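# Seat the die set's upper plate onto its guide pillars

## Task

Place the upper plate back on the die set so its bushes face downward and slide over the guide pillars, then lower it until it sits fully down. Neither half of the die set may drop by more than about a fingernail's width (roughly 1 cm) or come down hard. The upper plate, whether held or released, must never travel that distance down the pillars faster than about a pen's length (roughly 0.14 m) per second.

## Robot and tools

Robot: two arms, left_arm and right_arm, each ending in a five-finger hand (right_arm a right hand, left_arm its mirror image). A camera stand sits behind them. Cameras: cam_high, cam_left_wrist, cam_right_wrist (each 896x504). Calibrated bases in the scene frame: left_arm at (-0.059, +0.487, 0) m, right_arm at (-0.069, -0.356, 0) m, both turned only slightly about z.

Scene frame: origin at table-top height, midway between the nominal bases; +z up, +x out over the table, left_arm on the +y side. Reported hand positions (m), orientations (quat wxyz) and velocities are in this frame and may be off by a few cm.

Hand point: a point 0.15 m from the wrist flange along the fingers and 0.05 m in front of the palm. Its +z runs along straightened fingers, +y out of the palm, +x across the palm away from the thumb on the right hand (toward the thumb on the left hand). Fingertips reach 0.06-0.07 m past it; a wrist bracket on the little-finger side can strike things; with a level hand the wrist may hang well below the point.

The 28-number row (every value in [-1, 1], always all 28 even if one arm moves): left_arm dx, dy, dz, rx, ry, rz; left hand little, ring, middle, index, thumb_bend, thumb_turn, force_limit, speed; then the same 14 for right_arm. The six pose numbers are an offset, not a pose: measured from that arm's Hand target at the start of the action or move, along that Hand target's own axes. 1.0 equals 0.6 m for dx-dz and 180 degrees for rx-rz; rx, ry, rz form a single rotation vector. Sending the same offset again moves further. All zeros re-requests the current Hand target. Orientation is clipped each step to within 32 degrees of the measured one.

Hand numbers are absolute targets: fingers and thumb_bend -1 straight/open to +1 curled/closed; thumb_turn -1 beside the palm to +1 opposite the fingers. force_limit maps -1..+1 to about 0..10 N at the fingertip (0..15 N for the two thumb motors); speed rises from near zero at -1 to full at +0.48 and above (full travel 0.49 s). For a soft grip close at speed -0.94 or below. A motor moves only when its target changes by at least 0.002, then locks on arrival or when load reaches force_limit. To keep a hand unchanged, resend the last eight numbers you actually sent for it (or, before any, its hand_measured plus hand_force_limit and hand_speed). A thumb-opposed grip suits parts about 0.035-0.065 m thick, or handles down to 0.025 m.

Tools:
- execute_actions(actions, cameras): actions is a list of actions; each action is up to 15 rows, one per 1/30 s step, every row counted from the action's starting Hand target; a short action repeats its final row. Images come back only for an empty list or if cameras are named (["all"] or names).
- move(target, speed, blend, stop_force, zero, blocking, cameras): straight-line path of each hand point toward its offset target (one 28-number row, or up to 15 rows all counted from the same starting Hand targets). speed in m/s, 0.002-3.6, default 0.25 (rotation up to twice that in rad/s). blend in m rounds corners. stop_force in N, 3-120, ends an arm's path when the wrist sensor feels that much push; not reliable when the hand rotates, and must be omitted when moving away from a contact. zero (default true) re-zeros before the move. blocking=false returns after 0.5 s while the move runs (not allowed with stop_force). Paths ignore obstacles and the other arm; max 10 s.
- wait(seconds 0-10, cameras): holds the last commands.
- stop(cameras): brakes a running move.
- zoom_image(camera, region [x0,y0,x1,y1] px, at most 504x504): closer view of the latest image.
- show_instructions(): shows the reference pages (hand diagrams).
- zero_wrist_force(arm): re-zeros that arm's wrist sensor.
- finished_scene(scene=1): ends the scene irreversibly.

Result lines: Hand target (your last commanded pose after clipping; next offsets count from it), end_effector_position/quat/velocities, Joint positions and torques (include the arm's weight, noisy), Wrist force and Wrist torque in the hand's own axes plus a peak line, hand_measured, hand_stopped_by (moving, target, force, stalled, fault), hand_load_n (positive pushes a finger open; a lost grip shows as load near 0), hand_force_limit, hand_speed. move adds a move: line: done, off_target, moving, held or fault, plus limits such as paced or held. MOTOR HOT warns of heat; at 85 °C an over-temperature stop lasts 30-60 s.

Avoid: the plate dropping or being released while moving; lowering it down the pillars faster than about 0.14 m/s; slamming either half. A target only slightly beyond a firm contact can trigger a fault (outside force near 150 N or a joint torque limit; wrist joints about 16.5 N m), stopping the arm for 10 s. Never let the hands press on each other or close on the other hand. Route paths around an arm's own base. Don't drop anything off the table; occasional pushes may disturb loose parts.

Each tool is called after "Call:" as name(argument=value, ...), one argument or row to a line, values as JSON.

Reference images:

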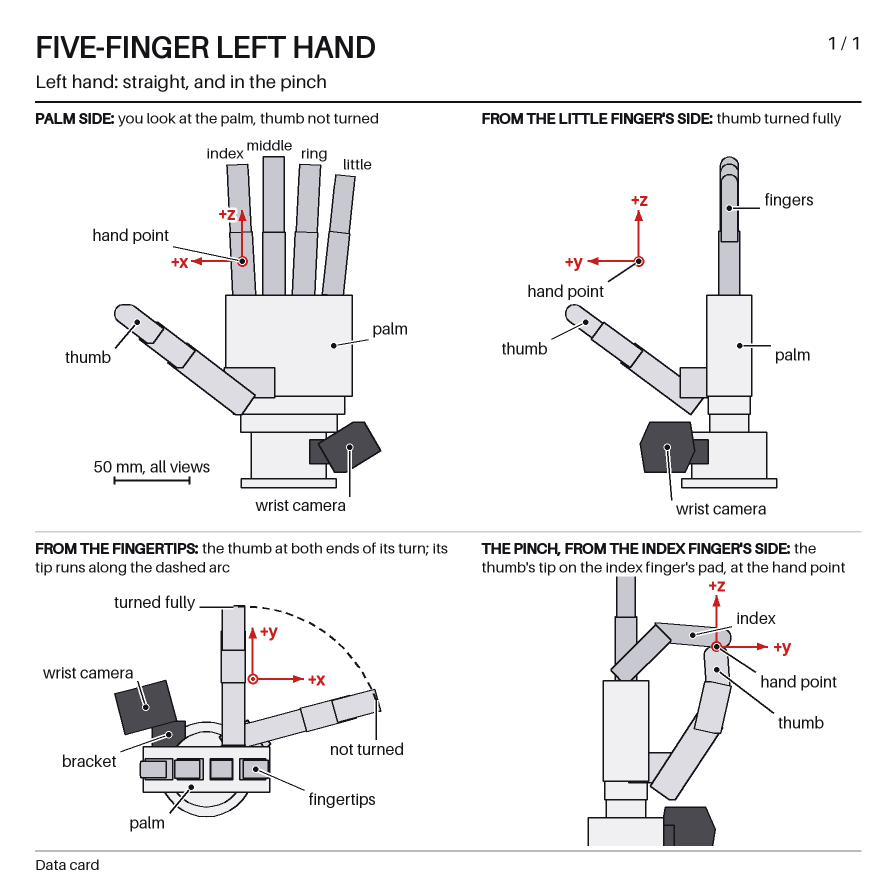

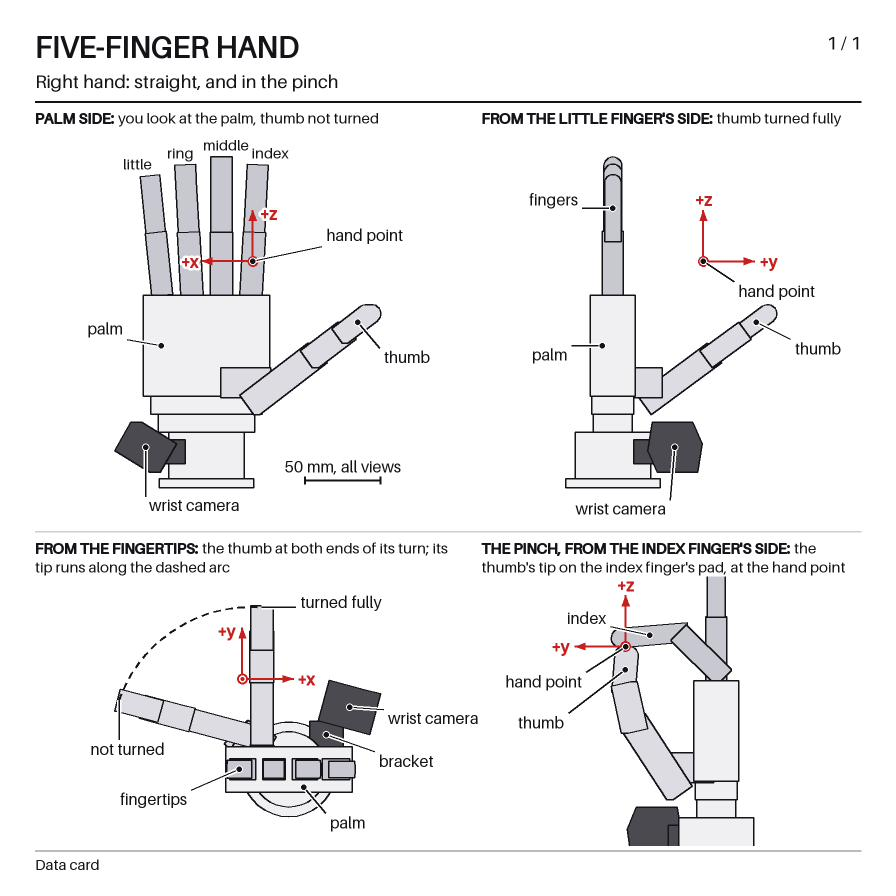

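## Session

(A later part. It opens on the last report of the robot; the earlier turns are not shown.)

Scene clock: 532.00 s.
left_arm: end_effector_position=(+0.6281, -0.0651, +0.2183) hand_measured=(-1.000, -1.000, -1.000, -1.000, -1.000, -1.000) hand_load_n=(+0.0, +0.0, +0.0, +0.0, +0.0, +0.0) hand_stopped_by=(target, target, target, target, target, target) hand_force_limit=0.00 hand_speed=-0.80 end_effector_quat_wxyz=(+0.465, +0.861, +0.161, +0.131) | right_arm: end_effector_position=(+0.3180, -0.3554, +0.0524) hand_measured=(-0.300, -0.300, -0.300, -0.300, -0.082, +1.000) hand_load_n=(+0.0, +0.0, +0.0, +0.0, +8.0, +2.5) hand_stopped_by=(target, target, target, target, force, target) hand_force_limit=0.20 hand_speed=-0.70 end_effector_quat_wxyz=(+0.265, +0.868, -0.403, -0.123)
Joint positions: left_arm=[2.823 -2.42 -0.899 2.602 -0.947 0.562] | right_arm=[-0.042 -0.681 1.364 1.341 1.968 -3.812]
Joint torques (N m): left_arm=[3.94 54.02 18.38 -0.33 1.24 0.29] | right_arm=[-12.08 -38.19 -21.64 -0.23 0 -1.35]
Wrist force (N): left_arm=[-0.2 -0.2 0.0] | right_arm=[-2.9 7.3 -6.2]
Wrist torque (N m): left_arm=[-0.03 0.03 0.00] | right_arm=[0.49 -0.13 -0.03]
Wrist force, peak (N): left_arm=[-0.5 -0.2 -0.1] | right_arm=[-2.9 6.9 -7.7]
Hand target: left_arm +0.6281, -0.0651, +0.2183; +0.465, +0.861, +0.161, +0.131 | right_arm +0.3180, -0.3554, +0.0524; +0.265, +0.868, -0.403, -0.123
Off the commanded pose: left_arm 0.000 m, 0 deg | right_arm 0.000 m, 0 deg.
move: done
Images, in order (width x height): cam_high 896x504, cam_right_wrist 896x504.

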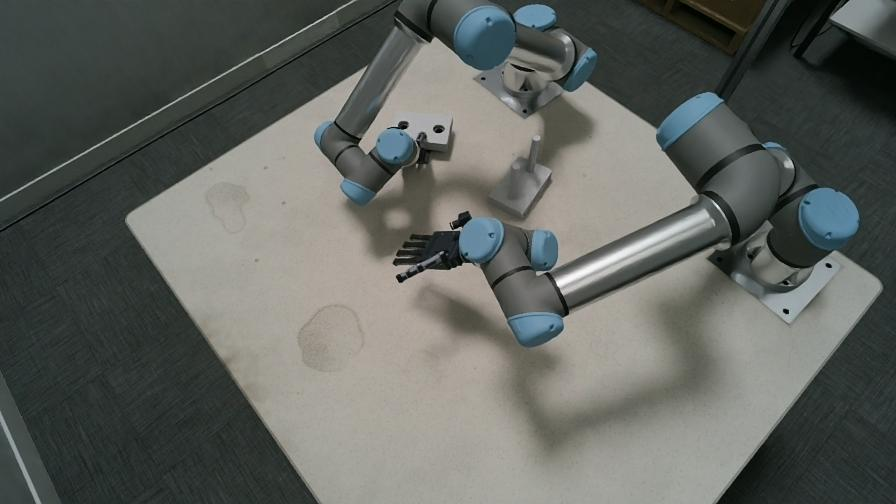

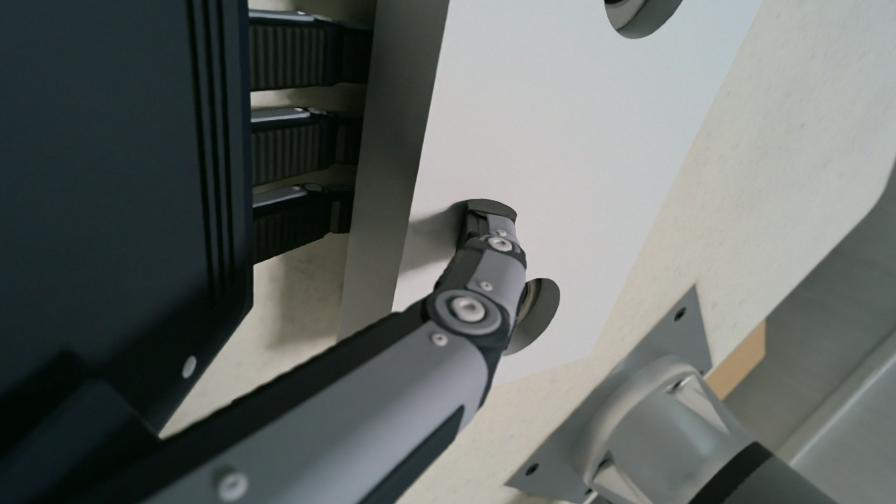

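Call:
move(
  target=[0,0,0,0,0,0,-1,-1,-1,-1,-1,-1,0,-0.8,0,0.014,-0.0207,0,0,0,-0.3,-0.3,-0.3,-0.3,0.4,1,0.2,-0.7],
  speed=0.02,
  cameras=["cam_right_wrist","cam_high"],
)

Call:
zoom_image(
  camera="cam_high",
  region=[350, 80, 500, 190],
)

Scene clock: 539.20 s.
left_arm: end_effector_position=(+0.6281, -0.0651, +0.2183) hand_measured=(-1.000, -1.000, -1.000, -1.000, -1.000, -1.000) hand_load_n=(+0.0, +0.0, +0.0, +0.0, +0.0, +0.0) hand_stopped_by=(target, target, target, target, target, target) hand_force_limit=0.00 hand_speed=-0.80 end_effector_quat_wxyz=(+0.465, +0.861, +0.161, +0.131) | right_arm: end_effector_position=(+0.3180, -0.3554, +0.0671) hand_measured=(-0.300, -0.300, -0.302, -0.300, -0.082, +1.000) hand_load_n=(+0.0, +7.0, +14.5, +5.0, +9.0, +1.0) hand_stopped_by=(target, target, target, target, force, target) hand_force_limit=0.20 hand_speed=-0.70 end_effector_quat_wxyz=(+0.265, +0.868, -0.403, -0.123)
Joint positions: left_arm=[2.823 -2.42 -0.899 2.602 -0.947 0.562] | right_arm=[-0.042 -0.703 1.361 1.365 1.968 -3.812]
Joint torques (N m): left_arm=[2.89 53.36 18.53 -0.37 1.4 0.49] | right_arm=[-6.47 -60.97 -22.73 9.29 3.41 -1.13]
Wrist force (N): left_arm=[-0.2 -0.1 0.1] | right_arm=[-0.2 -11.7 13.9]
Wrist torque (N m): left_arm=[-0.02 0.04 -0.01] | right_arm=[0.43 -0.57 -0.44]
Wrist force, peak (N): left_arm=[-0.3 0.4 0.2] | right_arm=[-0.3 -11.9 14.3]
Hand target: left_arm +0.6281, -0.0651, +0.2183; +0.465, +0.861, +0.161, +0.131 | right_arm +0.3180, -0.3554, +0.0674; +0.265, +0.868, -0.403, -0.123
Off the commanded pose: left_arm 0.000 m, 0 deg | right_arm 0.000 m, 0 deg.
move: done
Images, in order (width x height): cam_high 896x504, cam_right_wrist 896x504.

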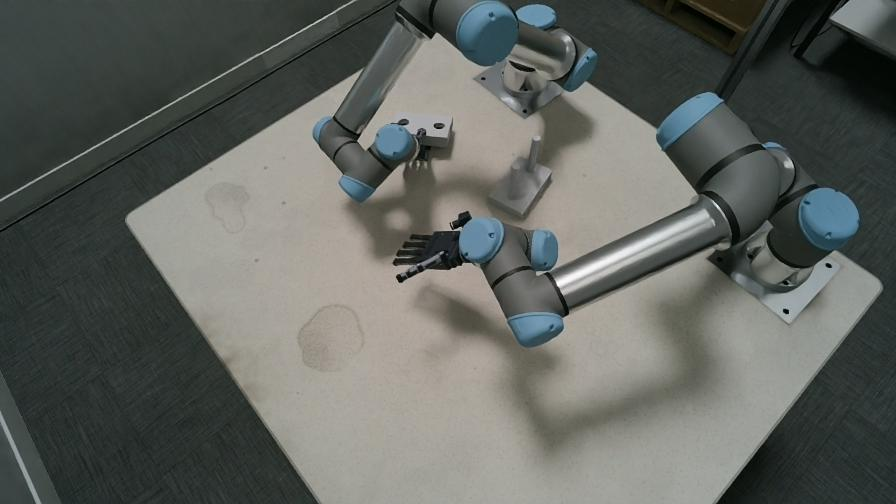

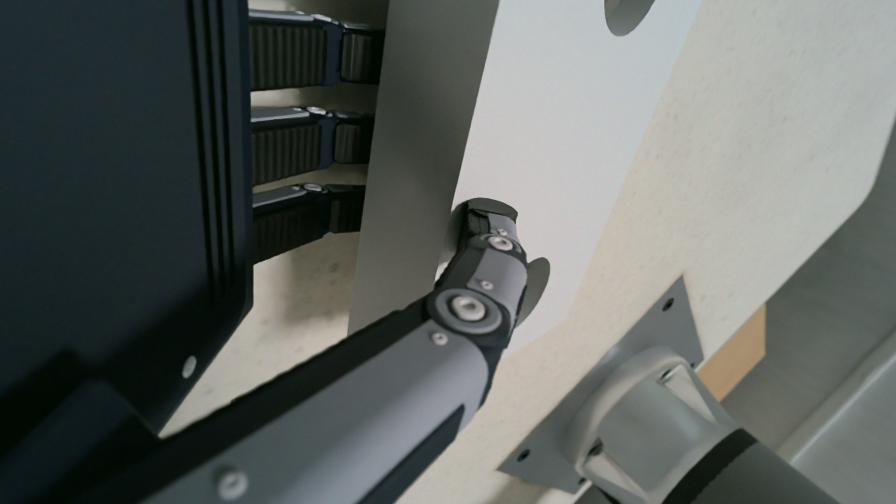

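Scaled by 3.360 from the camera's 896x504 image, which has a finer 1280x720 frame.

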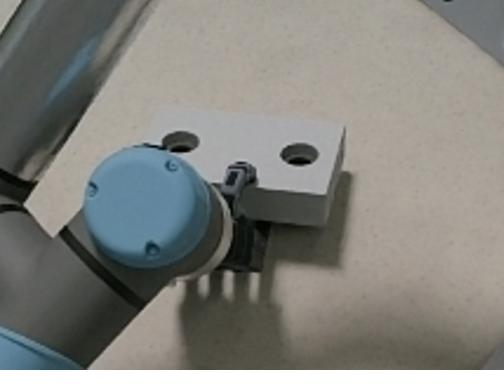

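Call:
move(
  target=[0,0,0,0,0,0,-1,-1,-1,-1,-1,-1,0,-0.8,0,-0.014,0.0207,0,0,0,-0.3,-0.3,-0.3,-0.3,0.4,1,0.2,-0.7],
  speed=0.02,
  cameras=["cam_right_wrist"],
)

Scene clock: 569.63 s.
left_arm: end_effector_position=(+0.6281, -0.0651, +0.2183) hand_measured=(-1.000, -1.000, -1.000, -1.000, -1.000, -1.000) hand_load_n=(+0.0, +0.0, +0.0, +0.0, +0.0, +0.0) hand_stopped_by=(target, target, target, target, target, target) hand_force_limit=0.00 hand_speed=-0.80 end_effector_quat_wxyz=(+0.465, +0.861, +0.161, +0.131) | right_arm: end_effector_position=(+0.3180, -0.3554, +0.0526) hand_measured=(-0.300, -0.300, -0.300, -0.300, -0.080, +1.000) hand_load_n=(+0.0, +0.5, +0.0, +0.0, +6.0, +0.5) hand_stopped_by=(target, target, target, target, force, target) hand_force_limit=0.20 hand_speed=-0.70 end_effector_quat_wxyz=(+0.265, +0.868, -0.403, -0.122)
Joint positions: left_arm=[2.823 -2.42 -0.899 2.602 -0.947 0.562] | right_arm=[-0.042 -0.682 1.364 1.341 1.968 -3.812]
Joint torques (N m): left_arm=[2.89 54.69 17.49 -0.31 1.42 0.52] | right_arm=[-7.89 -32.95 -2.72 -1.21 -1.44 0.17]
Wrist force (N): left_arm=[0.0 0.0 0.2] | right_arm=[-1.0 2.7 -14.2]
Wrist torque (N m): left_arm=[-0.01 0.01 0.00] | right_arm=[0.30 0.03 -0.13]
Wrist force, peak (N): left_arm=[-0.5 -0.2 0.1] | right_arm=[-0.2 -11.9 14.2]
Hand target: left_arm +0.6281, -0.0651, +0.2183; +0.465, +0.861, +0.161, +0.131 | right_arm +0.3180, -0.3554, +0.0524; +0.265, +0.868, -0.403, -0.123
Off the commanded pose: left_arm 0.000 m, 0 deg | right_arm 0.000 m, 0 deg.
move: done
Images, in order (width x height): cam_right_wrist 896x504.

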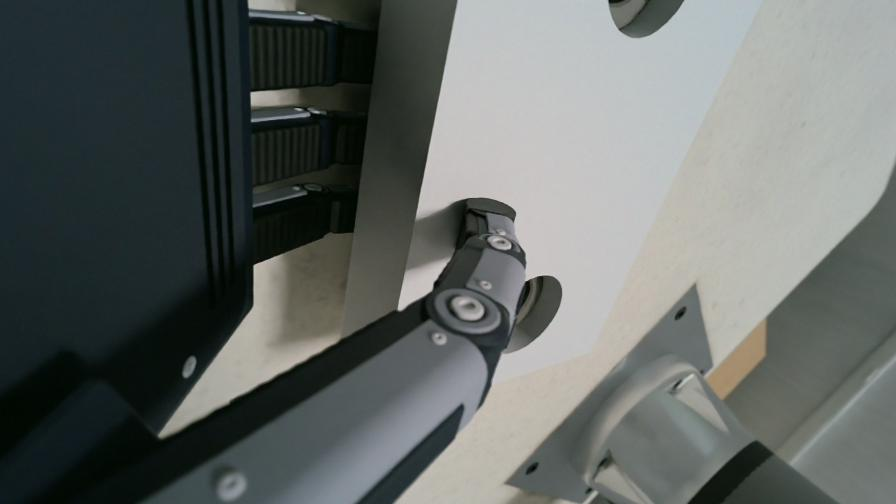

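Call:
move(
  target=[0,0,0,0,0,0,-1,-1,-1,-1,-1,-1,0,-0.8,0,0,0,0,0,0,-0.3,-0.3,-0.3,-0.3,-0.5,1,0.2,-0.3],
  cameras=[],
)

Call:
move(
  target=[
    [0,0,0,0,0,0,-1,-1,-1,-1,-1,-1,0,-0.8,0,-0.0041,-0.0001,0,0,0,-0.3,-0.3,-0.3,-0.3,-0.5,1,0.2,-0.3],
    [0,0,0,0,0,0,-1,-1,-1,-1,-1,-1,0,-0.8,0.0067,-0.0041,-0.0001,0,0,0,-0.3,-0.3,-0.3,-0.3,-0.5,1,0.2,-0.3],
    [0,0,0,0,0,0,-1,-1,-1,-1,-1,-1,0,-0.8,0.0067,0.0056,0.0065,0,0,0,-0.3,-0.3,-0.3,-0.3,-0.5,1,0.2,-0.3],
  ],
  speed=0.02,
  cameras=["cam_right_wrist"],
)

Scene clock: 580.93 s.
left_arm: end_effector_position=(+0.6281, -0.0651, +0.2183) hand_measured=(-1.000, -1.000, -1.000, -1.000, -1.000, -1.000) hand_load_n=(+0.0, +0.0, +0.0, +0.0, +0.0, +0.0) hand_stopped_by=(target, target, target, target, target, target) hand_force_limit=0.00 hand_speed=-0.80 end_effector_quat_wxyz=(+0.465, +0.861, +0.161, +0.131) | right_arm: end_effector_position=(+0.3180, -0.3554, +0.0523) hand_measured=(-0.300, -0.300, -0.300, -0.300, -0.500, +1.000) hand_load_n=(+0.0, +0.0, +0.0, +0.0, +0.0, +0.0) hand_stopped_by=(target, target, target, target, target, target) hand_force_limit=0.20 hand_speed=-0.30 end_effector_quat_wxyz=(+0.265, +0.868, -0.403, -0.123)
Joint positions: left_arm=[2.823 -2.42 -0.899 2.602 -0.947 0.562] | right_arm=[-0.042 -0.681 1.364 1.341 1.968 -3.812]
Joint torques (N m): left_arm=[2.18 55.01 17.66 -0.4 1.35 0.39] | right_arm=[7.58 -50.6 -11.72 4.95 0.56 0.47]
Wrist force (N): left_arm=[-0.1 0.2 -0.1] | right_arm=[-0.2 -1.3 1.2]
Wrist torque (N m): left_arm=[0.03 0.02 -0.01] | right_arm=[0.17 -0.20 -0.17]
Wrist force, peak (N): left_arm=[-0.1 -0.3 0.4] | right_arm=[-1.2 3.1 -14.1]
Hand target: left_arm +0.6281, -0.0651, +0.2183; +0.465, +0.861, +0.161, +0.131 | right_arm +0.3180, -0.3554, +0.0524; +0.265, +0.868, -0.403, -0.123
Off the commanded pose: left_arm 0.000 m, 0 deg | right_arm 0.000 m, 0 deg.
move: done
No camera images: "cameras" was empty.

Scene clock: 582.70 s.
left_arm: end_effector_position=(+0.6281, -0.0651, +0.2183) hand_measured=(-1.000, -1.000, -1.000, -1.000, -1.000, -1.000) hand_load_n=(+0.0, +0.0, +0.0, +0.0, +0.0, +0.0) hand_stopped_by=(target, target, target, target, target, target) hand_force_limit=0.00 hand_speed=-0.80 end_effector_quat_wxyz=(+0.465, +0.861, +0.161, +0.131) | right_arm: end_effector_position=(+0.3169, -0.3616, +0.0510) hand_measured=(-0.300, -0.300, -0.300, -0.300, -0.500, +1.000) hand_load_n=(+0.5, +0.0, +0.0, +0.0, +0.0, +0.0) hand_stopped_by=(target, target, target, target, target, target) hand_force_limit=0.20 hand_speed=-0.30 end_effector_quat_wxyz=(+0.265, +0.868, -0.403, -0.123)
Joint positions: left_arm=[2.823 -2.42 -0.899 2.602 -0.947 0.562] | right_arm=[-0.053 -0.684 1.372 1.331 1.973 -3.823]
Joint torques (N m): left_arm=[3.55 54.34 17.92 -0.28 1.38 0.68] | right_arm=[-11.9 -54.41 -6.93 0.54 2.59 -1.68]
Wrist force (N): left_arm=[0.0 0.0 0.1] | right_arm=[-0.2 -1.1 1.3]
Wrist torque (N m): left_arm=[-0.01 0.01 0.00] | right_arm=[0.20 -0.19 -0.16]
Wrist force, peak (N): left_arm=[-0.5 0.3 0.2] | right_arm=[-0.4 -1.2 1.6]
Hand target: left_arm +0.6281, -0.0651, +0.2183; +0.465, +0.861, +0.161, +0.131 | right_arm +0.3168, -0.3617, +0.0510; +0.265, +0.868, -0.403, -0.123
Off the commanded pose: left_arm 0.000 m, 0 deg | right_arm 0.000 m, 0 deg.
move: done
Images, in order (width x height): cam_right_wrist 896x504.

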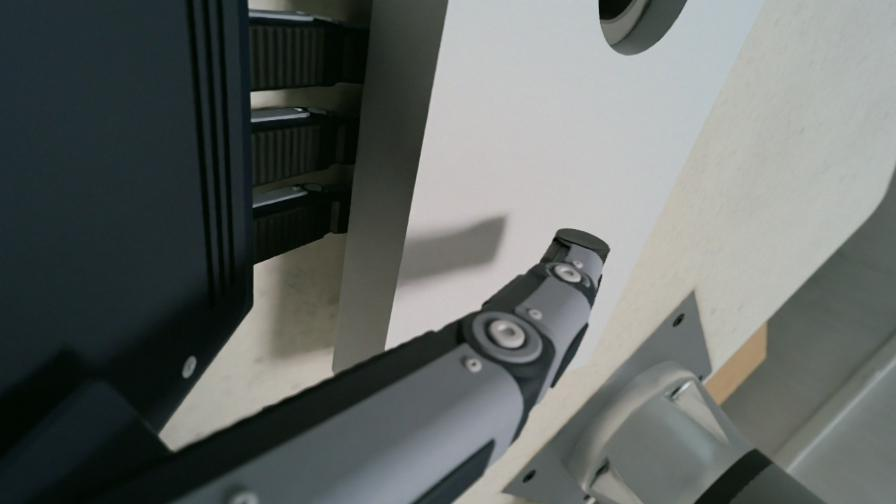

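Call:
move(
  target=[0,0,0,0,0,0,-1,-1,-1,-1,-1,-1,0,-0.8,0,0.0014,-0.0021,0,0,0,-0.3,-0.3,-0.3,-0.3,-0.5,1,0.2,-0.3],
  speed=0.02,
  cameras=[],
)

Call:
move(
  target=[0,0,0,0,0,0,-1,-1,-1,-1,-1,-1,0,-0.8,0,0,0,0,0,0,-0.3,-0.3,-0.3,-0.3,0.4,1,0.2,-0.7],
  cameras=[],
)

Call:
move(
  target=[0,0,0,0,0,0,-1,-1,-1,-1,-1,-1,0,-0.8,0,0,0,0,0,0,-0.1,-0.1,-0.1,-0.1,0.4,1,0,-0.9],
  cameras=["cam_right_wrist"],
)

Scene clock: 592.90 s.
left_arm: end_effector_position=(+0.6281, -0.0651, +0.2183) hand_measured=(-1.000, -1.000, -1.000, -1.000, -1.000, -1.000) hand_load_n=(+0.0, +0.0, +0.0, +0.0, +0.0, +0.0) hand_stopped_by=(target, target, target, target, target, target) hand_force_limit=0.00 hand_speed=-0.80 end_effector_quat_wxyz=(+0.465, +0.861, +0.161, +0.131) | right_arm: end_effector_position=(+0.3168, -0.3617, +0.0524) hand_measured=(-0.300, -0.300, -0.300, -0.300, -0.500, +1.000) hand_load_n=(+0.0, +0.0, +0.0, +0.0, -0.5, +0.0) hand_stopped_by=(target, target, target, target, target, target) hand_force_limit=0.20 hand_speed=-0.30 end_effector_quat_wxyz=(+0.265, +0.868, -0.403, -0.123)
Joint positions: left_arm=[2.823 -2.42 -0.899 2.602 -0.947 0.562] | right_arm=[-0.054 -0.686 1.372 1.333 1.973 -3.823]
Joint torques (N m): left_arm=[2.53 55.63 18.26 -0.52 1.41 0.82] | right_arm=[-11.82 -54.07 -22.02 4.56 2.45 -1.64]
Wrist force (N): left_arm=[-0.2 0.0 0.0] | right_arm=[-0.5 -1.4 1.1]
Wrist torque (N m): left_arm=[-0.01 0.03 -0.01] | right_arm=[0.16 -0.14 -0.18]
Wrist force, peak (N): left_arm=[-0.6 -0.1 0.3] | right_arm=[-0.2 -1.4 1.4]
Hand target: left_arm +0.6281, -0.0651, +0.2183; +0.465, +0.861, +0.161, +0.131 | right_arm +0.3168, -0.3617, +0.0525; +0.265, +0.868, -0.403, -0.123
Off the commanded pose: left_arm 0.000 m, 0 deg | right_arm 0.000 m, 0 deg.
move: done
No camera images: "cameras" was empty.

Scene clock: 594.20 s.
left_arm: end_effector_position=(+0.6281, -0.0651, +0.2183) hand_measured=(-1.000, -1.000, -1.000, -1.000, -1.000, -1.000) hand_load_n=(+0.0, +0.0, +0.0, +0.0, +0.0, +0.0) hand_stopped_by=(target, target, target, target, target, target) hand_force_limit=0.00 hand_speed=-0.80 end_effector_quat_wxyz=(+0.465, +0.861, +0.161, +0.131) | right_arm: end_effector_position=(+0.3168, -0.3617, +0.0526) hand_measured=(-0.300, -0.300, -0.300, -0.300, -0.066, +1.000) hand_load_n=(+0.0, +0.0, +0.0, +0.0, +8.0, +3.0) hand_stopped_by=(target, target, target, target, force, target) hand_force_limit=0.20 hand_speed=-0.70 end_effector_quat_wxyz=(+0.265, +0.868, -0.403, -0.123)
Joint positions: left_arm=[2.823 -2.42 -0.899 2.602 -0.947 0.562] | right_arm=[-0.054 -0.686 1.372 1.333 1.973 -3.823]
Joint torques (N m): left_arm=[3.35 55.87 19.1 -0.18 1.45 0.67] | right_arm=[-7.92 -47.11 -21.02 -1.37 0.71 -1.14]
Wrist force (N): left_arm=[-0.2 -0.2 0.1] | right_arm=[-3.5 8.0 -5.6]
Wrist torque (N m): left_arm=[-0.04 0.03 0.00] | right_arm=[0.51 -0.11 -0.02]
Wrist force, peak (N): left_arm=[-0.1 0.0 0.4] | right_arm=[-3.3 7.8 -7.1]
Hand target: left_arm +0.6281, -0.0651, +0.2183; +0.465, +0.861, +0.161, +0.131 | right_arm +0.3168, -0.3617, +0.0525; +0.265, +0.868, -0.403, -0.123
Off the commanded pose: left_arm 0.000 m, 0 deg | right_arm 0.000 m, 0 deg.
move: done
No camera images: "cameras" was empty.

Scene clock: 594.70 s.
left_arm: end_effector_position=(+0.6281, -0.0651, +0.2183) hand_measured=(-1.000, -1.000, -1.000, -1.000, -1.000, -1.000) hand_load_n=(+0.5, +0.0, +0.0, +0.0, +0.0, +0.0) hand_stopped_by=(target, target, target, target, target, target) hand_force_limit=0.00 hand_speed=-0.80 end_effector_quat_wxyz=(+0.465, +0.861, +0.161, +0.131) | right_arm: end_effector_position=(+0.3169, -0.3617, +0.0525) hand_measured=(-0.246, -0.256, -0.246, -0.238, -0.068, +1.000) hand_load_n=(+5.0, +2.0, +6.0, +7.5, +14.5, +3.5) hand_stopped_by=(force, force, force, force, force, target) hand_force_limit=0.00 hand_speed=-0.90 end_effector_quat_wxyz=(+0.265, +0.868, -0.403, -0.122)
Joint positions: left_arm=[2.823 -2.42 -0.899 2.602 -0.947 0.562] | right_arm=[-0.054 -0.686 1.372 1.333 1.973 -3.823]
Joint torques (N m): left_arm=[4.03 54.9 17.78 -0.35 1.43 0.39] | right_arm=[-7.64 -38.7 -21.15 3.04 -0.99 -0.82]
Wrist force (N): left_arm=[-0.3 -0.2 0.3] | right_arm=[0.7 2.0 1.4]
Wrist torque (N m): left_arm=[-0.05 0.06 -0.01] | right_arm=[0.36 -0.24 -0.23]
Wrist force, peak (N): left_arm=[-0.3 -0.2 0.3] | right_arm=[-3.6 7.2 -6.5]
Hand target: left_arm +0.6281, -0.0651, +0.2183; +0.465, +0.861, +0.161, +0.131 | right_arm +0.3168, -0.3617, +0.0525; +0.265, +0.868, -0.403, -0.123
Off the commanded pose: left_arm 0.000 m, 0 deg | right_arm 0.000 m, 0 deg.
move: done
Images, in order (width x height): cam_right_wrist 896x504.

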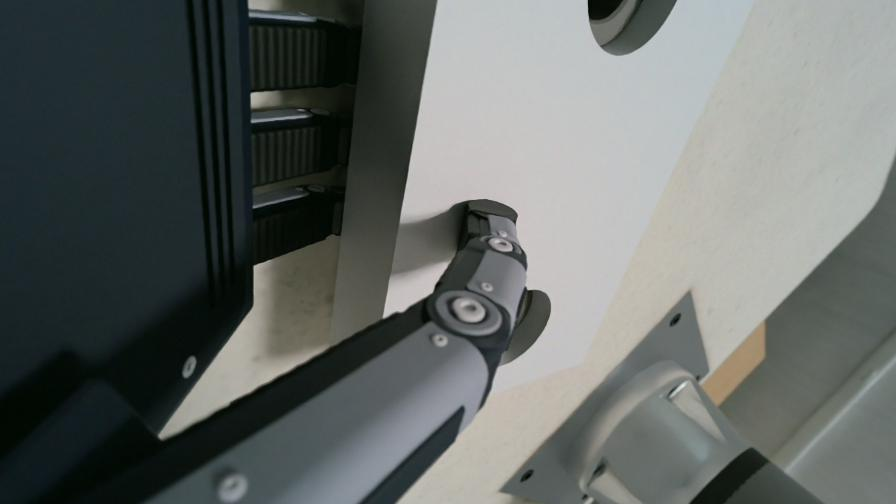

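Call:
move(
  target=[0,0,0,0,0,0,-1,-1,-1,-1,-1,-1,0,-0.8,0,0.014,-0.0207,0,0,0,-0.1,-0.1,-0.1,-0.1,0.4,1,0,-0.9],
  speed=0.02,
  cameras=["cam_right_wrist","cam_high"],
)

Call:
zoom_image(
  camera="cam_high",
  region=[350, 80, 500, 190],
)

Scene clock: 600.07 s.
left_arm: end_effector_position=(+0.6281, -0.0651, +0.2183) hand_measured=(-1.000, -1.000, -1.000, -1.000, -1.000, -1.000) hand_load_n=(+0.0, +0.0, +0.0, +0.0, +0.0, +0.0) hand_stopped_by=(target, target, target, target, target, target) hand_force_limit=0.00 hand_speed=-0.80 end_effector_quat_wxyz=(+0.465, +0.861, +0.161, +0.131) | right_arm: end_effector_position=(+0.3168, -0.3617, +0.0673) hand_measured=(-0.246, -0.256, -0.248, -0.238, -0.068, +1.000) hand_load_n=(+5.0, +4.0, +10.0, +12.0, +13.0, +4.5) hand_stopped_by=(force, force, force, force, force, target) hand_force_limit=0.00 hand_speed=-0.90 end_effector_quat_wxyz=(+0.265, +0.868, -0.403, -0.123)
Joint positions: left_arm=[2.823 -2.42 -0.899 2.602 -0.947 0.562] | right_arm=[-0.054 -0.708 1.37 1.357 1.973 -3.823]
Joint torques (N m): left_arm=[3.85 55.32 18.6 -0.21 1.33 0.58] | right_arm=[-1.38 -61.71 -22.1 10.23 5.07 -1.33]
Wrist force (N): left_arm=[-0.2 -0.2 0.0] | right_arm=[-0.5 -11.8 14.0]
Wrist torque (N m): left_arm=[-0.03 0.02 0.00] | right_arm=[0.32 -0.46 -0.41]
Wrist force, peak (N): left_arm=[-0.2 -0.3 0.3] | right_arm=[-0.4 -12.3 14.6]
Hand target: left_arm +0.6281, -0.0651, +0.2183; +0.465, +0.861, +0.161, +0.131 | right_arm +0.3168, -0.3617, +0.0675; +0.265, +0.868, -0.403, -0.123
Off the commanded pose: left_arm 0.000 m, 0 deg | right_arm 0.000 m, 0 deg.
move: done
Images, in order (width x height): cam_high 896x504, cam_right_wrist 896x504.

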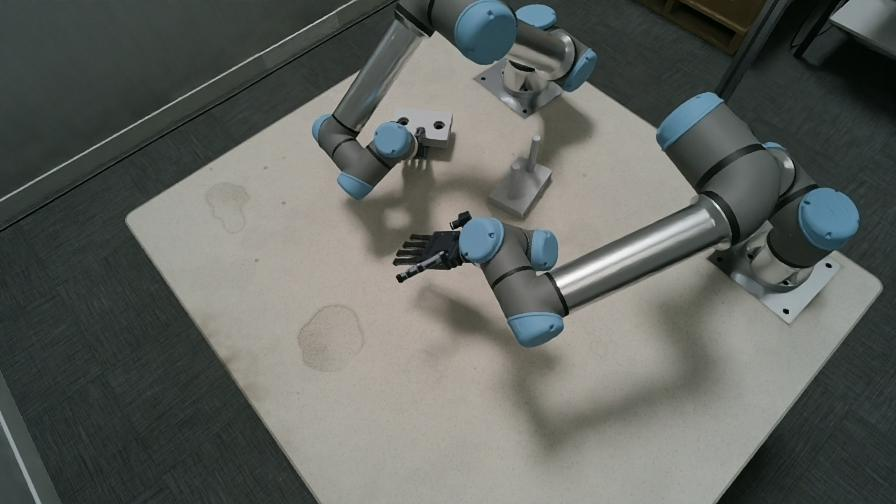

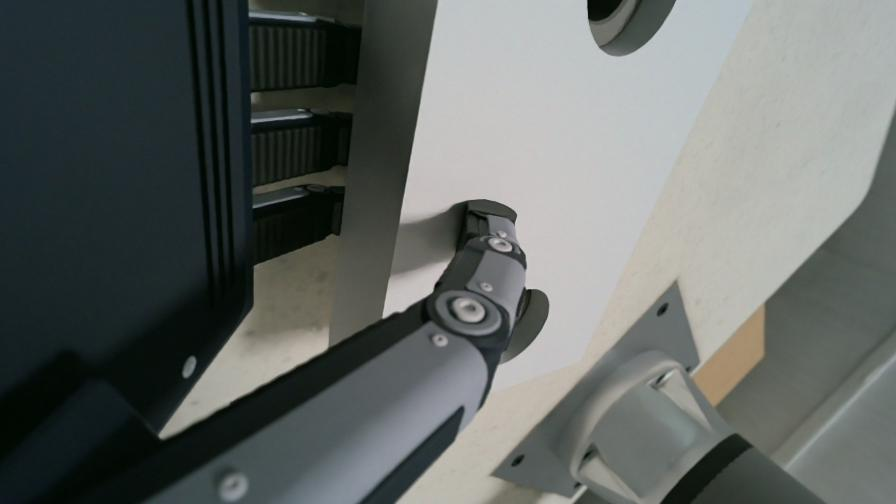

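Scaled by 3.360 from the camera's 896x504 image, which has a finer 1280x720 frame.

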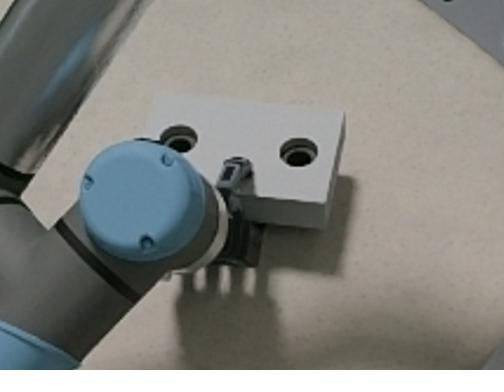

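Call:
move(
  target=[
    [0,0,0,0,0,0,-1,-1,-1,-1,-1,-1,0,-0.8,0,0.1725,-0.2559,0,0,0,-0.1,-0.1,-0.1,-0.1,0.4,1,0,-0.9],
  ],
  speed=0.1,
  cameras=["cam_right_wrist"],
)

Scene clock: 639.30 s.
left_arm: end_effector_position=(+0.6281, -0.0651, +0.2183) hand_measured=(-1.000, -1.000, -1.000, -1.000, -1.000, -1.000) hand_load_n=(+0.0, +0.0, +0.0, +0.0, +0.0, +0.0) hand_stopped_by=(target, target, target, target, target, target) hand_force_limit=0.00 hand_speed=-0.80 end_effector_quat_wxyz=(+0.465, +0.861, +0.161, +0.131) | right_arm: end_effector_position=(+0.3166, -0.3617, +0.2525) hand_measured=(-0.246, -0.256, -0.248, -0.238, -0.068, +1.000) hand_load_n=(+5.5, +4.0, +10.0, +12.0, +12.5, +4.5) hand_stopped_by=(force, force, force, force, force, target) hand_force_limit=0.00 hand_speed=-0.90 end_effector_quat_wxyz=(+0.265, +0.868, -0.403, -0.122)
Joint positions: left_arm=[2.823 -2.42 -0.899 2.602 -0.947 0.562] | right_arm=[-0.054 -0.919 1.222 1.716 1.973 -3.823]
Joint torques (N m): left_arm=[3.86 55.27 18.49 -0.33 1.41 0.48] | right_arm=[8.4 -55.93 -25.87 10.03 0.42 0.72]
Wrist force (N): left_arm=[0.0 -0.1 0.1] | right_arm=[-0.3 -11.9 14.2]
Wrist torque (N m): left_arm=[-0.02 0.01 0.00] | right_arm=[0.29 -0.49 -0.40]
Wrist force, peak (N): left_arm=[-0.2 -0.5 0.0] | right_arm=[-0.2 -12.9 15.1]
Hand target: left_arm +0.6281, -0.0651, +0.2183; +0.465, +0.861, +0.161, +0.131 | right_arm +0.3166, -0.3616, +0.2527; +0.265, +0.868, -0.403, -0.123
Off the commanded pose: left_arm 0.000 m, 0 deg | right_arm 0.000 m, 0 deg.
move: done
Images, in order (width x height): cam_right_wrist 896x504.

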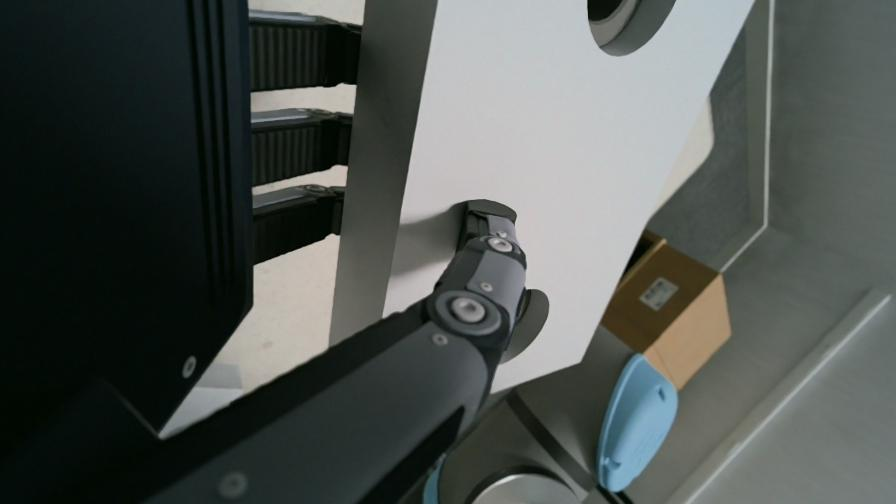

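Call:
move(
  target=[0,0,0,0,0,0,-1,-1,-1,-1,-1,-1,0,-0.8,-0.5505,-0.168,-0.1133,0,0.1972,-0.2925,-0.1,-0.1,-0.1,-0.1,0.4,1,0,-0.9],
  speed=0.1,
  cameras=["all"],
)

Call:
zoom_image(
  camera="cam_high",
  region=[440, 60, 640, 230],
)

Scene clock: 648.67 s.
left_arm: end_effector_position=(+0.6281, -0.0651, +0.2183) hand_measured=(-1.000, -1.000, -1.000, -1.000, -1.000, -1.000) hand_load_n=(+0.0, +0.0, +0.0, +0.0, +0.0, +0.0) hand_stopped_by=(target, target, target, target, target, target) hand_force_limit=0.00 hand_speed=-0.80 end_effector_quat_wxyz=(+0.465, +0.861, +0.161, +0.131) | right_arm: end_effector_position=(+0.2168, -0.0882, +0.2524) hand_measured=(-0.246, -0.256, -0.248, -0.238, -0.068, +1.000) hand_load_n=(+5.5, +4.0, +10.0, +11.5, +13.0, +4.5) hand_stopped_by=(force, force, force, force, force, target) hand_force_limit=0.00 hand_speed=-0.90 end_effector_quat_wxyz=(+0.292, +0.956, +0.023, +0.008)
Joint positions: left_arm=[2.823 -2.42 -0.899 2.602 -0.947 0.562] | right_arm=[0.756 -0.932 1.235 1.673 2.018 -3.931]
Joint torques (N m): left_arm=[3.72 55.93 18.89 -0.33 1.44 0.6] | right_arm=[-14.71 -55.25 -10.44 3.3 0.54 0.77]
Wrist force (N): left_arm=[-0.2 -0.1 -0.2] | right_arm=[-0.7 -11.8 14.3]
Wrist torque (N m): left_arm=[-0.01 0.03 -0.01] | right_arm=[0.30 -0.43 -0.41]
Wrist force, peak (N): left_arm=[-0.4 -0.3 0.0] | right_arm=[-4.3 -16.9 12.0]
Hand target: left_arm +0.6281, -0.0651, +0.2183; +0.465, +0.861, +0.161, +0.131 | right_arm +0.2168, -0.0884, +0.2524; +0.292, +0.956, +0.023, +0.008 (not the last commanded pose)
Off the commanded pose: left_arm 0.000 m, 0 deg | right_arm 0.061 m, 11 deg.
move: held (right_arm; a check stopped the path); limits=held
pose unreachable (right arm): on one or more control steps of this call, first in action 0 (counted from 0), this arm could not follow its commanded pose, so it was not sent that pose on those steps. It may still have moved: this result reports where it is.
cause: moving toward the commanded pose would bring a part of the arm too close to another arm (a part of this arm just beyond joint 5 (wrist 2) and a part of the left arm just beyond its joint 2 (shoulder lift), where that arm would come to rest).

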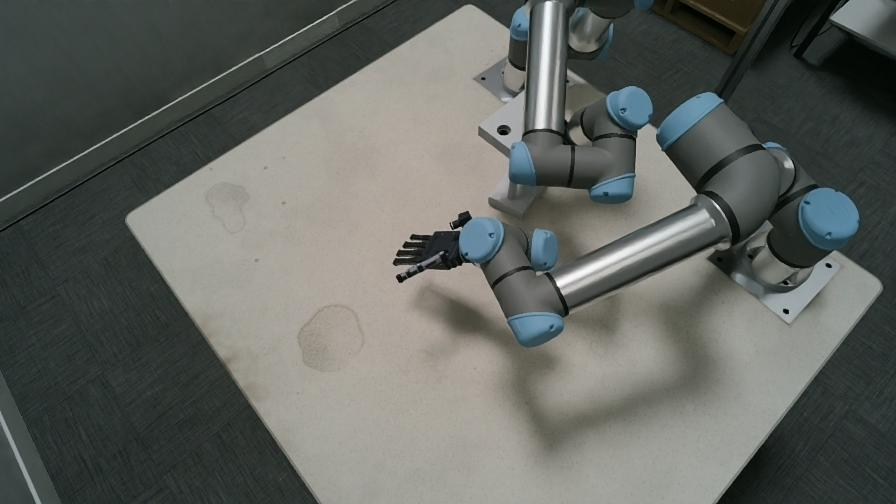

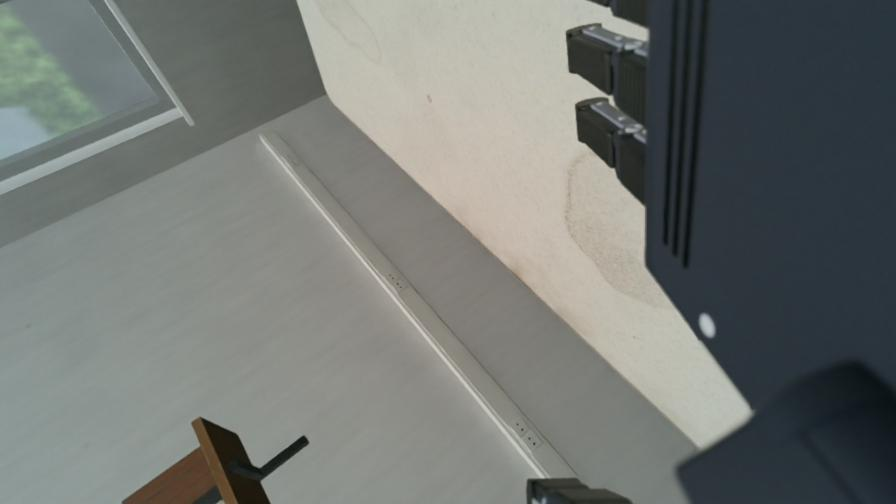

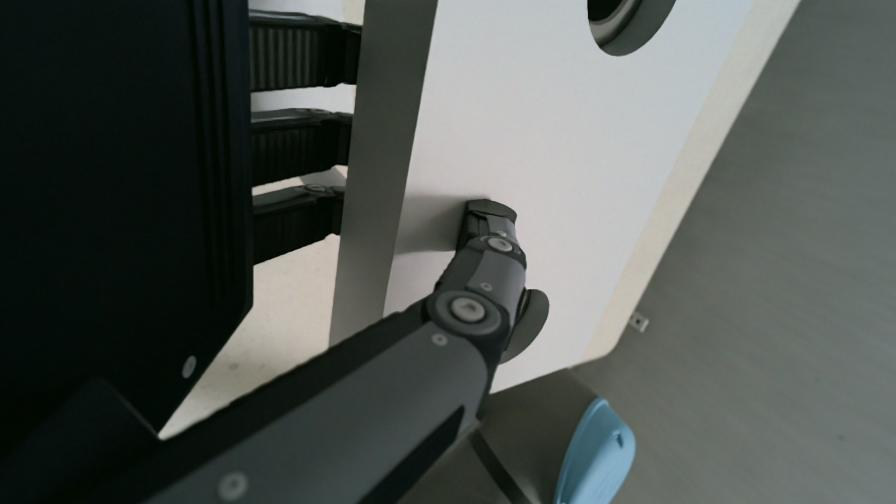

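Scaled by 2.520 from the camera's 896x504 image, which has a finer 1280x720 frame.

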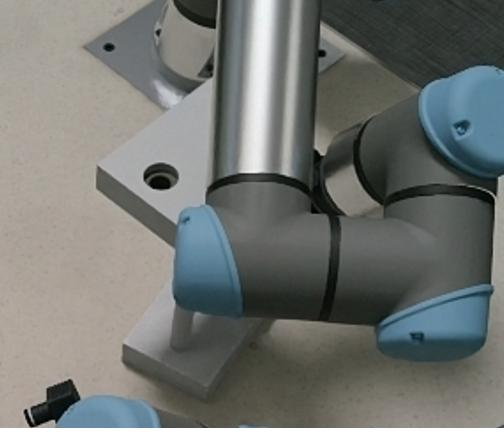

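Call:
move(
  target=[0,0,0,0,0,0,-1,-1,-1,-1,-1,-1,0,-0.8,0.1213,0.2977,0.2007,0,-0.2640,0.3915,-0.1,-0.1,-0.1,-0.1,0.4,1,0,-0.9],
  speed=0.12,
  cameras=["cam_right_wrist"],
)

Scene clock: 683.80 s.
left_arm: end_effector_position=(+0.6281, -0.0651, +0.2183) hand_measured=(-1.000, -1.000, -1.000, -1.000, -1.000, -1.000) hand_load_n=(+0.0, +0.0, +0.0, +0.0, +0.0, +0.0) hand_stopped_by=(target, target, target, target, target, target) hand_force_limit=0.00 hand_speed=-0.80 end_effector_quat_wxyz=(+0.465, +0.861, +0.161, +0.131) | right_arm: end_effector_position=(+0.2998, -0.2999, +0.2526) hand_measured=(-0.246, -0.256, -0.248, -0.238, -0.068, +1.000) hand_load_n=(+5.5, +4.0, +10.0, +11.5, +13.0, +4.5) hand_stopped_by=(force, force, force, force, force, target) hand_force_limit=0.00 hand_speed=-0.90 end_effector_quat_wxyz=(+0.220, +0.721, -0.629, -0.192)
Joint positions: left_arm=[2.823 -2.42 -0.899 2.602 -0.947 0.562] | right_arm=[-0.128 -0.913 1.241 1.816 1.728 -3.379]
Joint torques (N m): left_arm=[4.4 55.3 19.04 -0.27 1.75 0.8] | right_arm=[-10.09 -41.21 -25.04 10.82 -1.14 1.66]
Wrist force (N): left_arm=[0.0 -0.2 0.1] | right_arm=[-0.3 -11.9 14.1]
Wrist torque (N m): left_arm=[-0.03 0.00 0.00] | right_arm=[0.27 -0.45 -0.59]
Wrist force, peak (N): left_arm=[-0.4 -0.2 0.3] | right_arm=[-0.5 -12.6 13.9]
Hand target: left_arm +0.6281, -0.0651, +0.2183; +0.465, +0.861, +0.161, +0.131 | right_arm +0.2999, -0.3000, +0.2526; +0.220, +0.721, -0.629, -0.192
Off the commanded pose: left_arm 0.000 m, 0 deg | right_arm 0.000 m, 0 deg.
move: done
Images, in order (width x height): cam_right_wrist 896x504.

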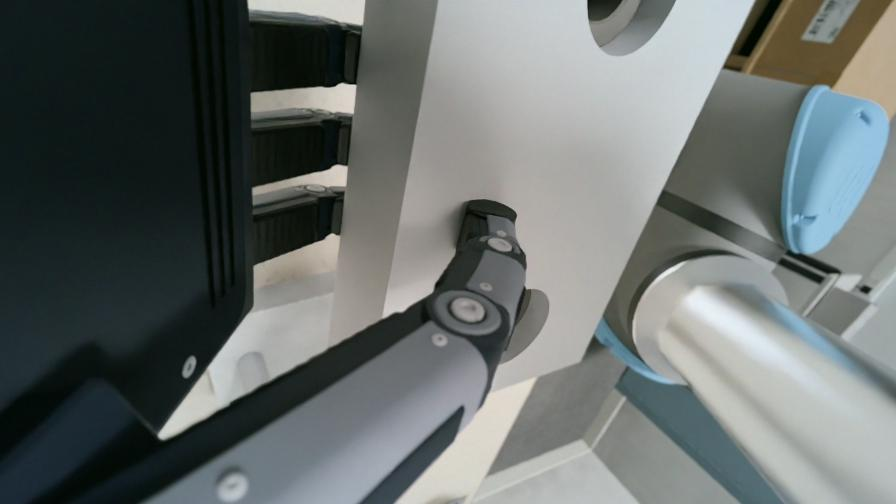

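Call:
move(
  target=[0,0,0,0,0,0,-1,-1,-1,-1,-1,-1,0,-0.8,-0.1343,-0.0014,-0.0009,0,-0.1863,0.2763,-0.1,-0.1,-0.1,-0.1,0.4,1,0,-0.9],
  speed=0.12,
  cameras=["cam_right_wrist","cam_high"],
)

Scene clock: 695.00 s.
left_arm: end_effector_position=(+0.6281, -0.0651, +0.2183) hand_measured=(-1.000, -1.000, -1.000, -1.000, -1.000, -1.000) hand_load_n=(+0.0, +0.0, +0.0, +0.0, +0.0, +0.0) hand_stopped_by=(target, target, target, target, target, target) hand_force_limit=0.00 hand_speed=-0.80 end_effector_quat_wxyz=(+0.465, +0.861, +0.161, +0.131) | right_arm: end_effector_position=(+0.2900, -0.2201, +0.2525) hand_measured=(-0.246, -0.256, -0.248, -0.238, -0.068, +1.000) hand_load_n=(+5.5, +4.0, +10.0, +11.5, +13.0, +4.5) hand_stopped_by=(force, force, force, force, force, target) hand_force_limit=0.00 hand_speed=-0.90 end_effector_quat_wxyz=(-0.094, -0.310, +0.905, +0.276)
Joint positions: left_arm=[2.823 -2.42 -0.899 2.602 -0.947 0.562] | right_arm=[-0.353 -1.164 1.63 1.628 1.279 -2.682]
Joint torques (N m): left_arm=[4.47 56.04 19.18 -0.23 1.6 0.82] | right_arm=[-10.98 -42.72 -8.84 3.91 -4.82 1.91]
Wrist force (N): left_arm=[0.0 -0.1 0.2] | right_arm=[-0.4 -11.8 14.2]
Wrist torque (N m): left_arm=[-0.03 0.01 0.00] | right_arm=[0.30 -0.43 -0.59]
Wrist force, peak (N): left_arm=[-0.3 -0.3 0.3] | right_arm=[-0.6 -12.0 14.5]
Hand target: left_arm +0.6281, -0.0651, +0.2183; +0.465, +0.861, +0.161, +0.131 | right_arm +0.2900, -0.2201, +0.2525; -0.094, -0.310, +0.905, +0.276
Off the commanded pose: left_arm 0.000 m, 0 deg | right_arm 0.000 m, 0 deg.
move: done
Images, in order (width x height): cam_high 896x504, cam_right_wrist 896x504.

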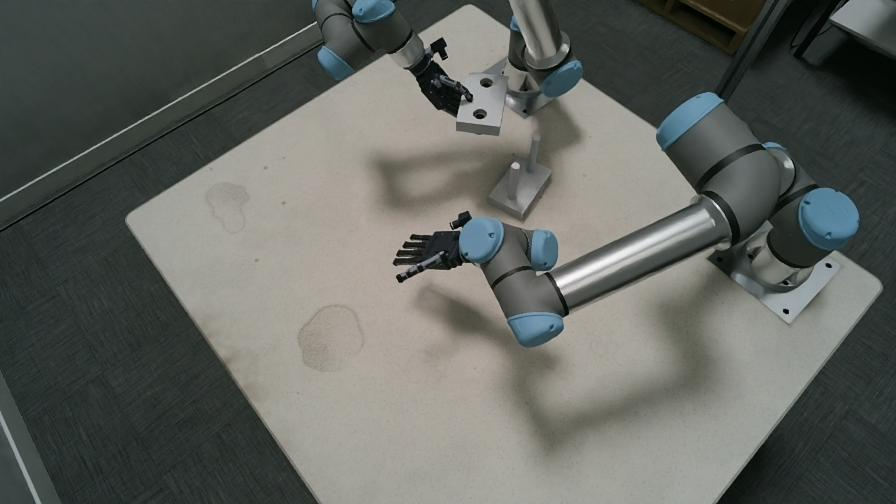

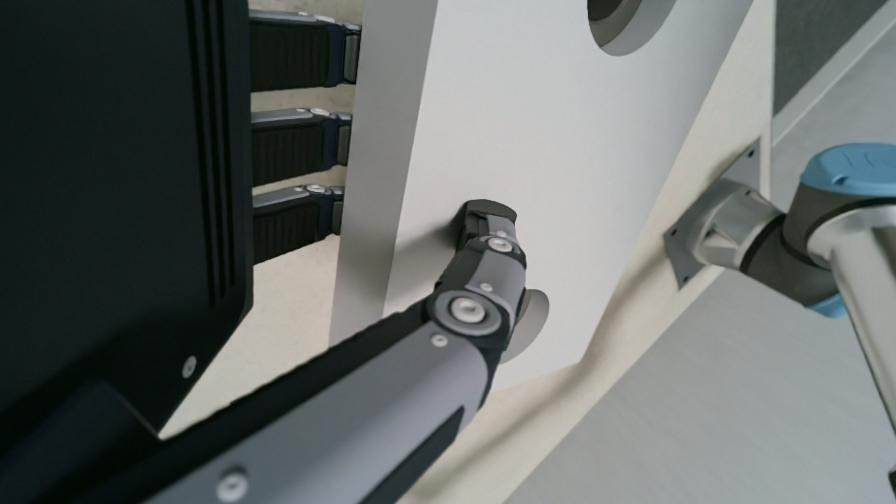

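Call:
move(
  target=[-0.3775,-0.3017,-0.4492,-0.1662,-0.1735,0.5067,-1,-1,-1,-1,-1,-1,0,-0.8,0,0,0,0,0,0,-0.1,-0.1,-0.1,-0.1,0.4,1,0,-0.9],
  speed=0.25,
  cameras=["all"],
)

Scene clock: 739.13 s.
left_arm: end_effector_position=(+0.2918, +0.1421, +0.1924) hand_measured=(-1.000, -1.000, -1.000, -1.000, -1.000, -1.000) hand_load_n=(+0.0, +0.0, +0.0, +0.0, +0.0, +0.0) hand_stopped_by=(target, target, target, target, target, target) hand_force_limit=0.00 hand_speed=-0.80 end_effector_quat_wxyz=(+0.439, +0.585, -0.638, +0.239) | right_arm: end_effector_position=(+0.2900, -0.2201, +0.2525) hand_measured=(-0.246, -0.256, -0.248, -0.238, -0.068, +1.000) hand_load_n=(+5.5, +4.0, +10.0, +12.0, +13.0, +4.5) hand_stopped_by=(force, force, force, force, force, target) hand_force_limit=0.00 hand_speed=-0.90 end_effector_quat_wxyz=(-0.094, -0.310, +0.905, +0.276)
Joint positions: left_arm=[3.167 -2.261 -1.605 1.787 -0.609 3.493] | right_arm=[-0.353 -1.164 1.63 1.628 1.279 -2.681]
Joint torques (N m): left_arm=[7.97 29.19 3.13 -4.96 -1.51 1.74] | right_arm=[-12.34 -44.2 -8.5 3.71 -4.46 1.65]
Wrist force (N): left_arm=[-1.8 0.6 0.8] | right_arm=[-0.4 -11.9 14.3]
Wrist torque (N m): left_arm=[-0.06 0.29 -0.12] | right_arm=[0.29 -0.43 -0.59]
Wrist force, peak (N): left_arm=[-2.3 1.1 0.8] | right_arm=[-0.6 -11.9 14.3]
Hand target: left_arm +0.2918, +0.1421, +0.1923; +0.439, +0.585, -0.638, +0.239 | right_arm +0.2900, -0.2201, +0.2525; -0.094, -0.310, +0.905, +0.276
Off the commanded pose: left_arm 0.000 m, 0 deg | right_arm 0.000 m, 0 deg.
move: done

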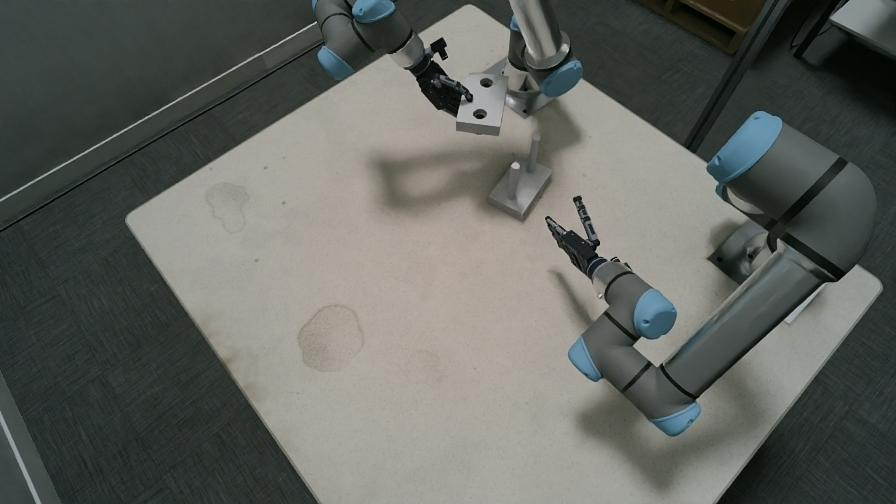

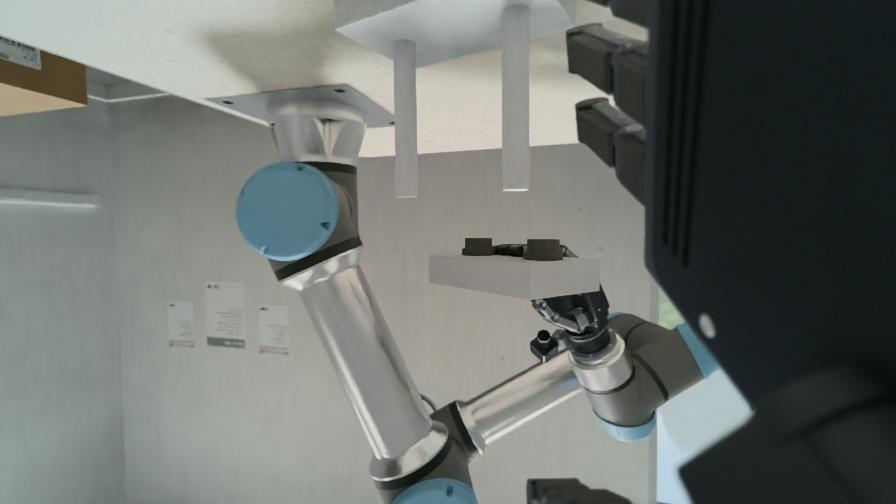

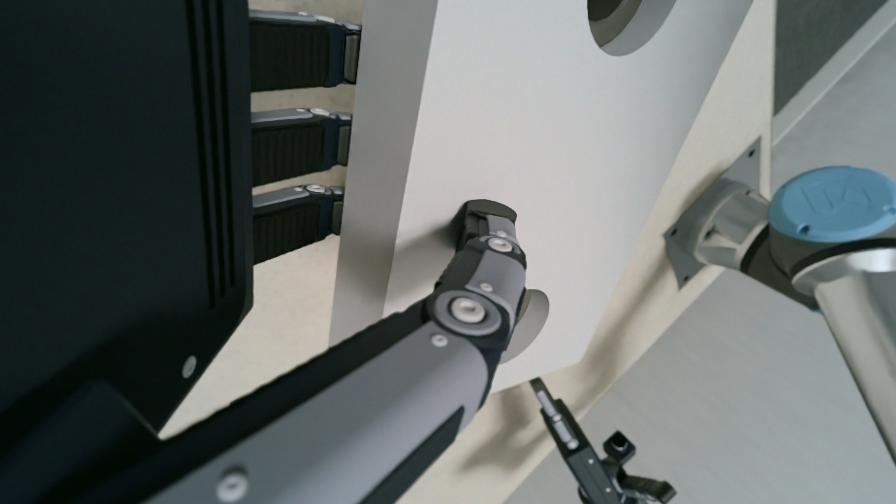

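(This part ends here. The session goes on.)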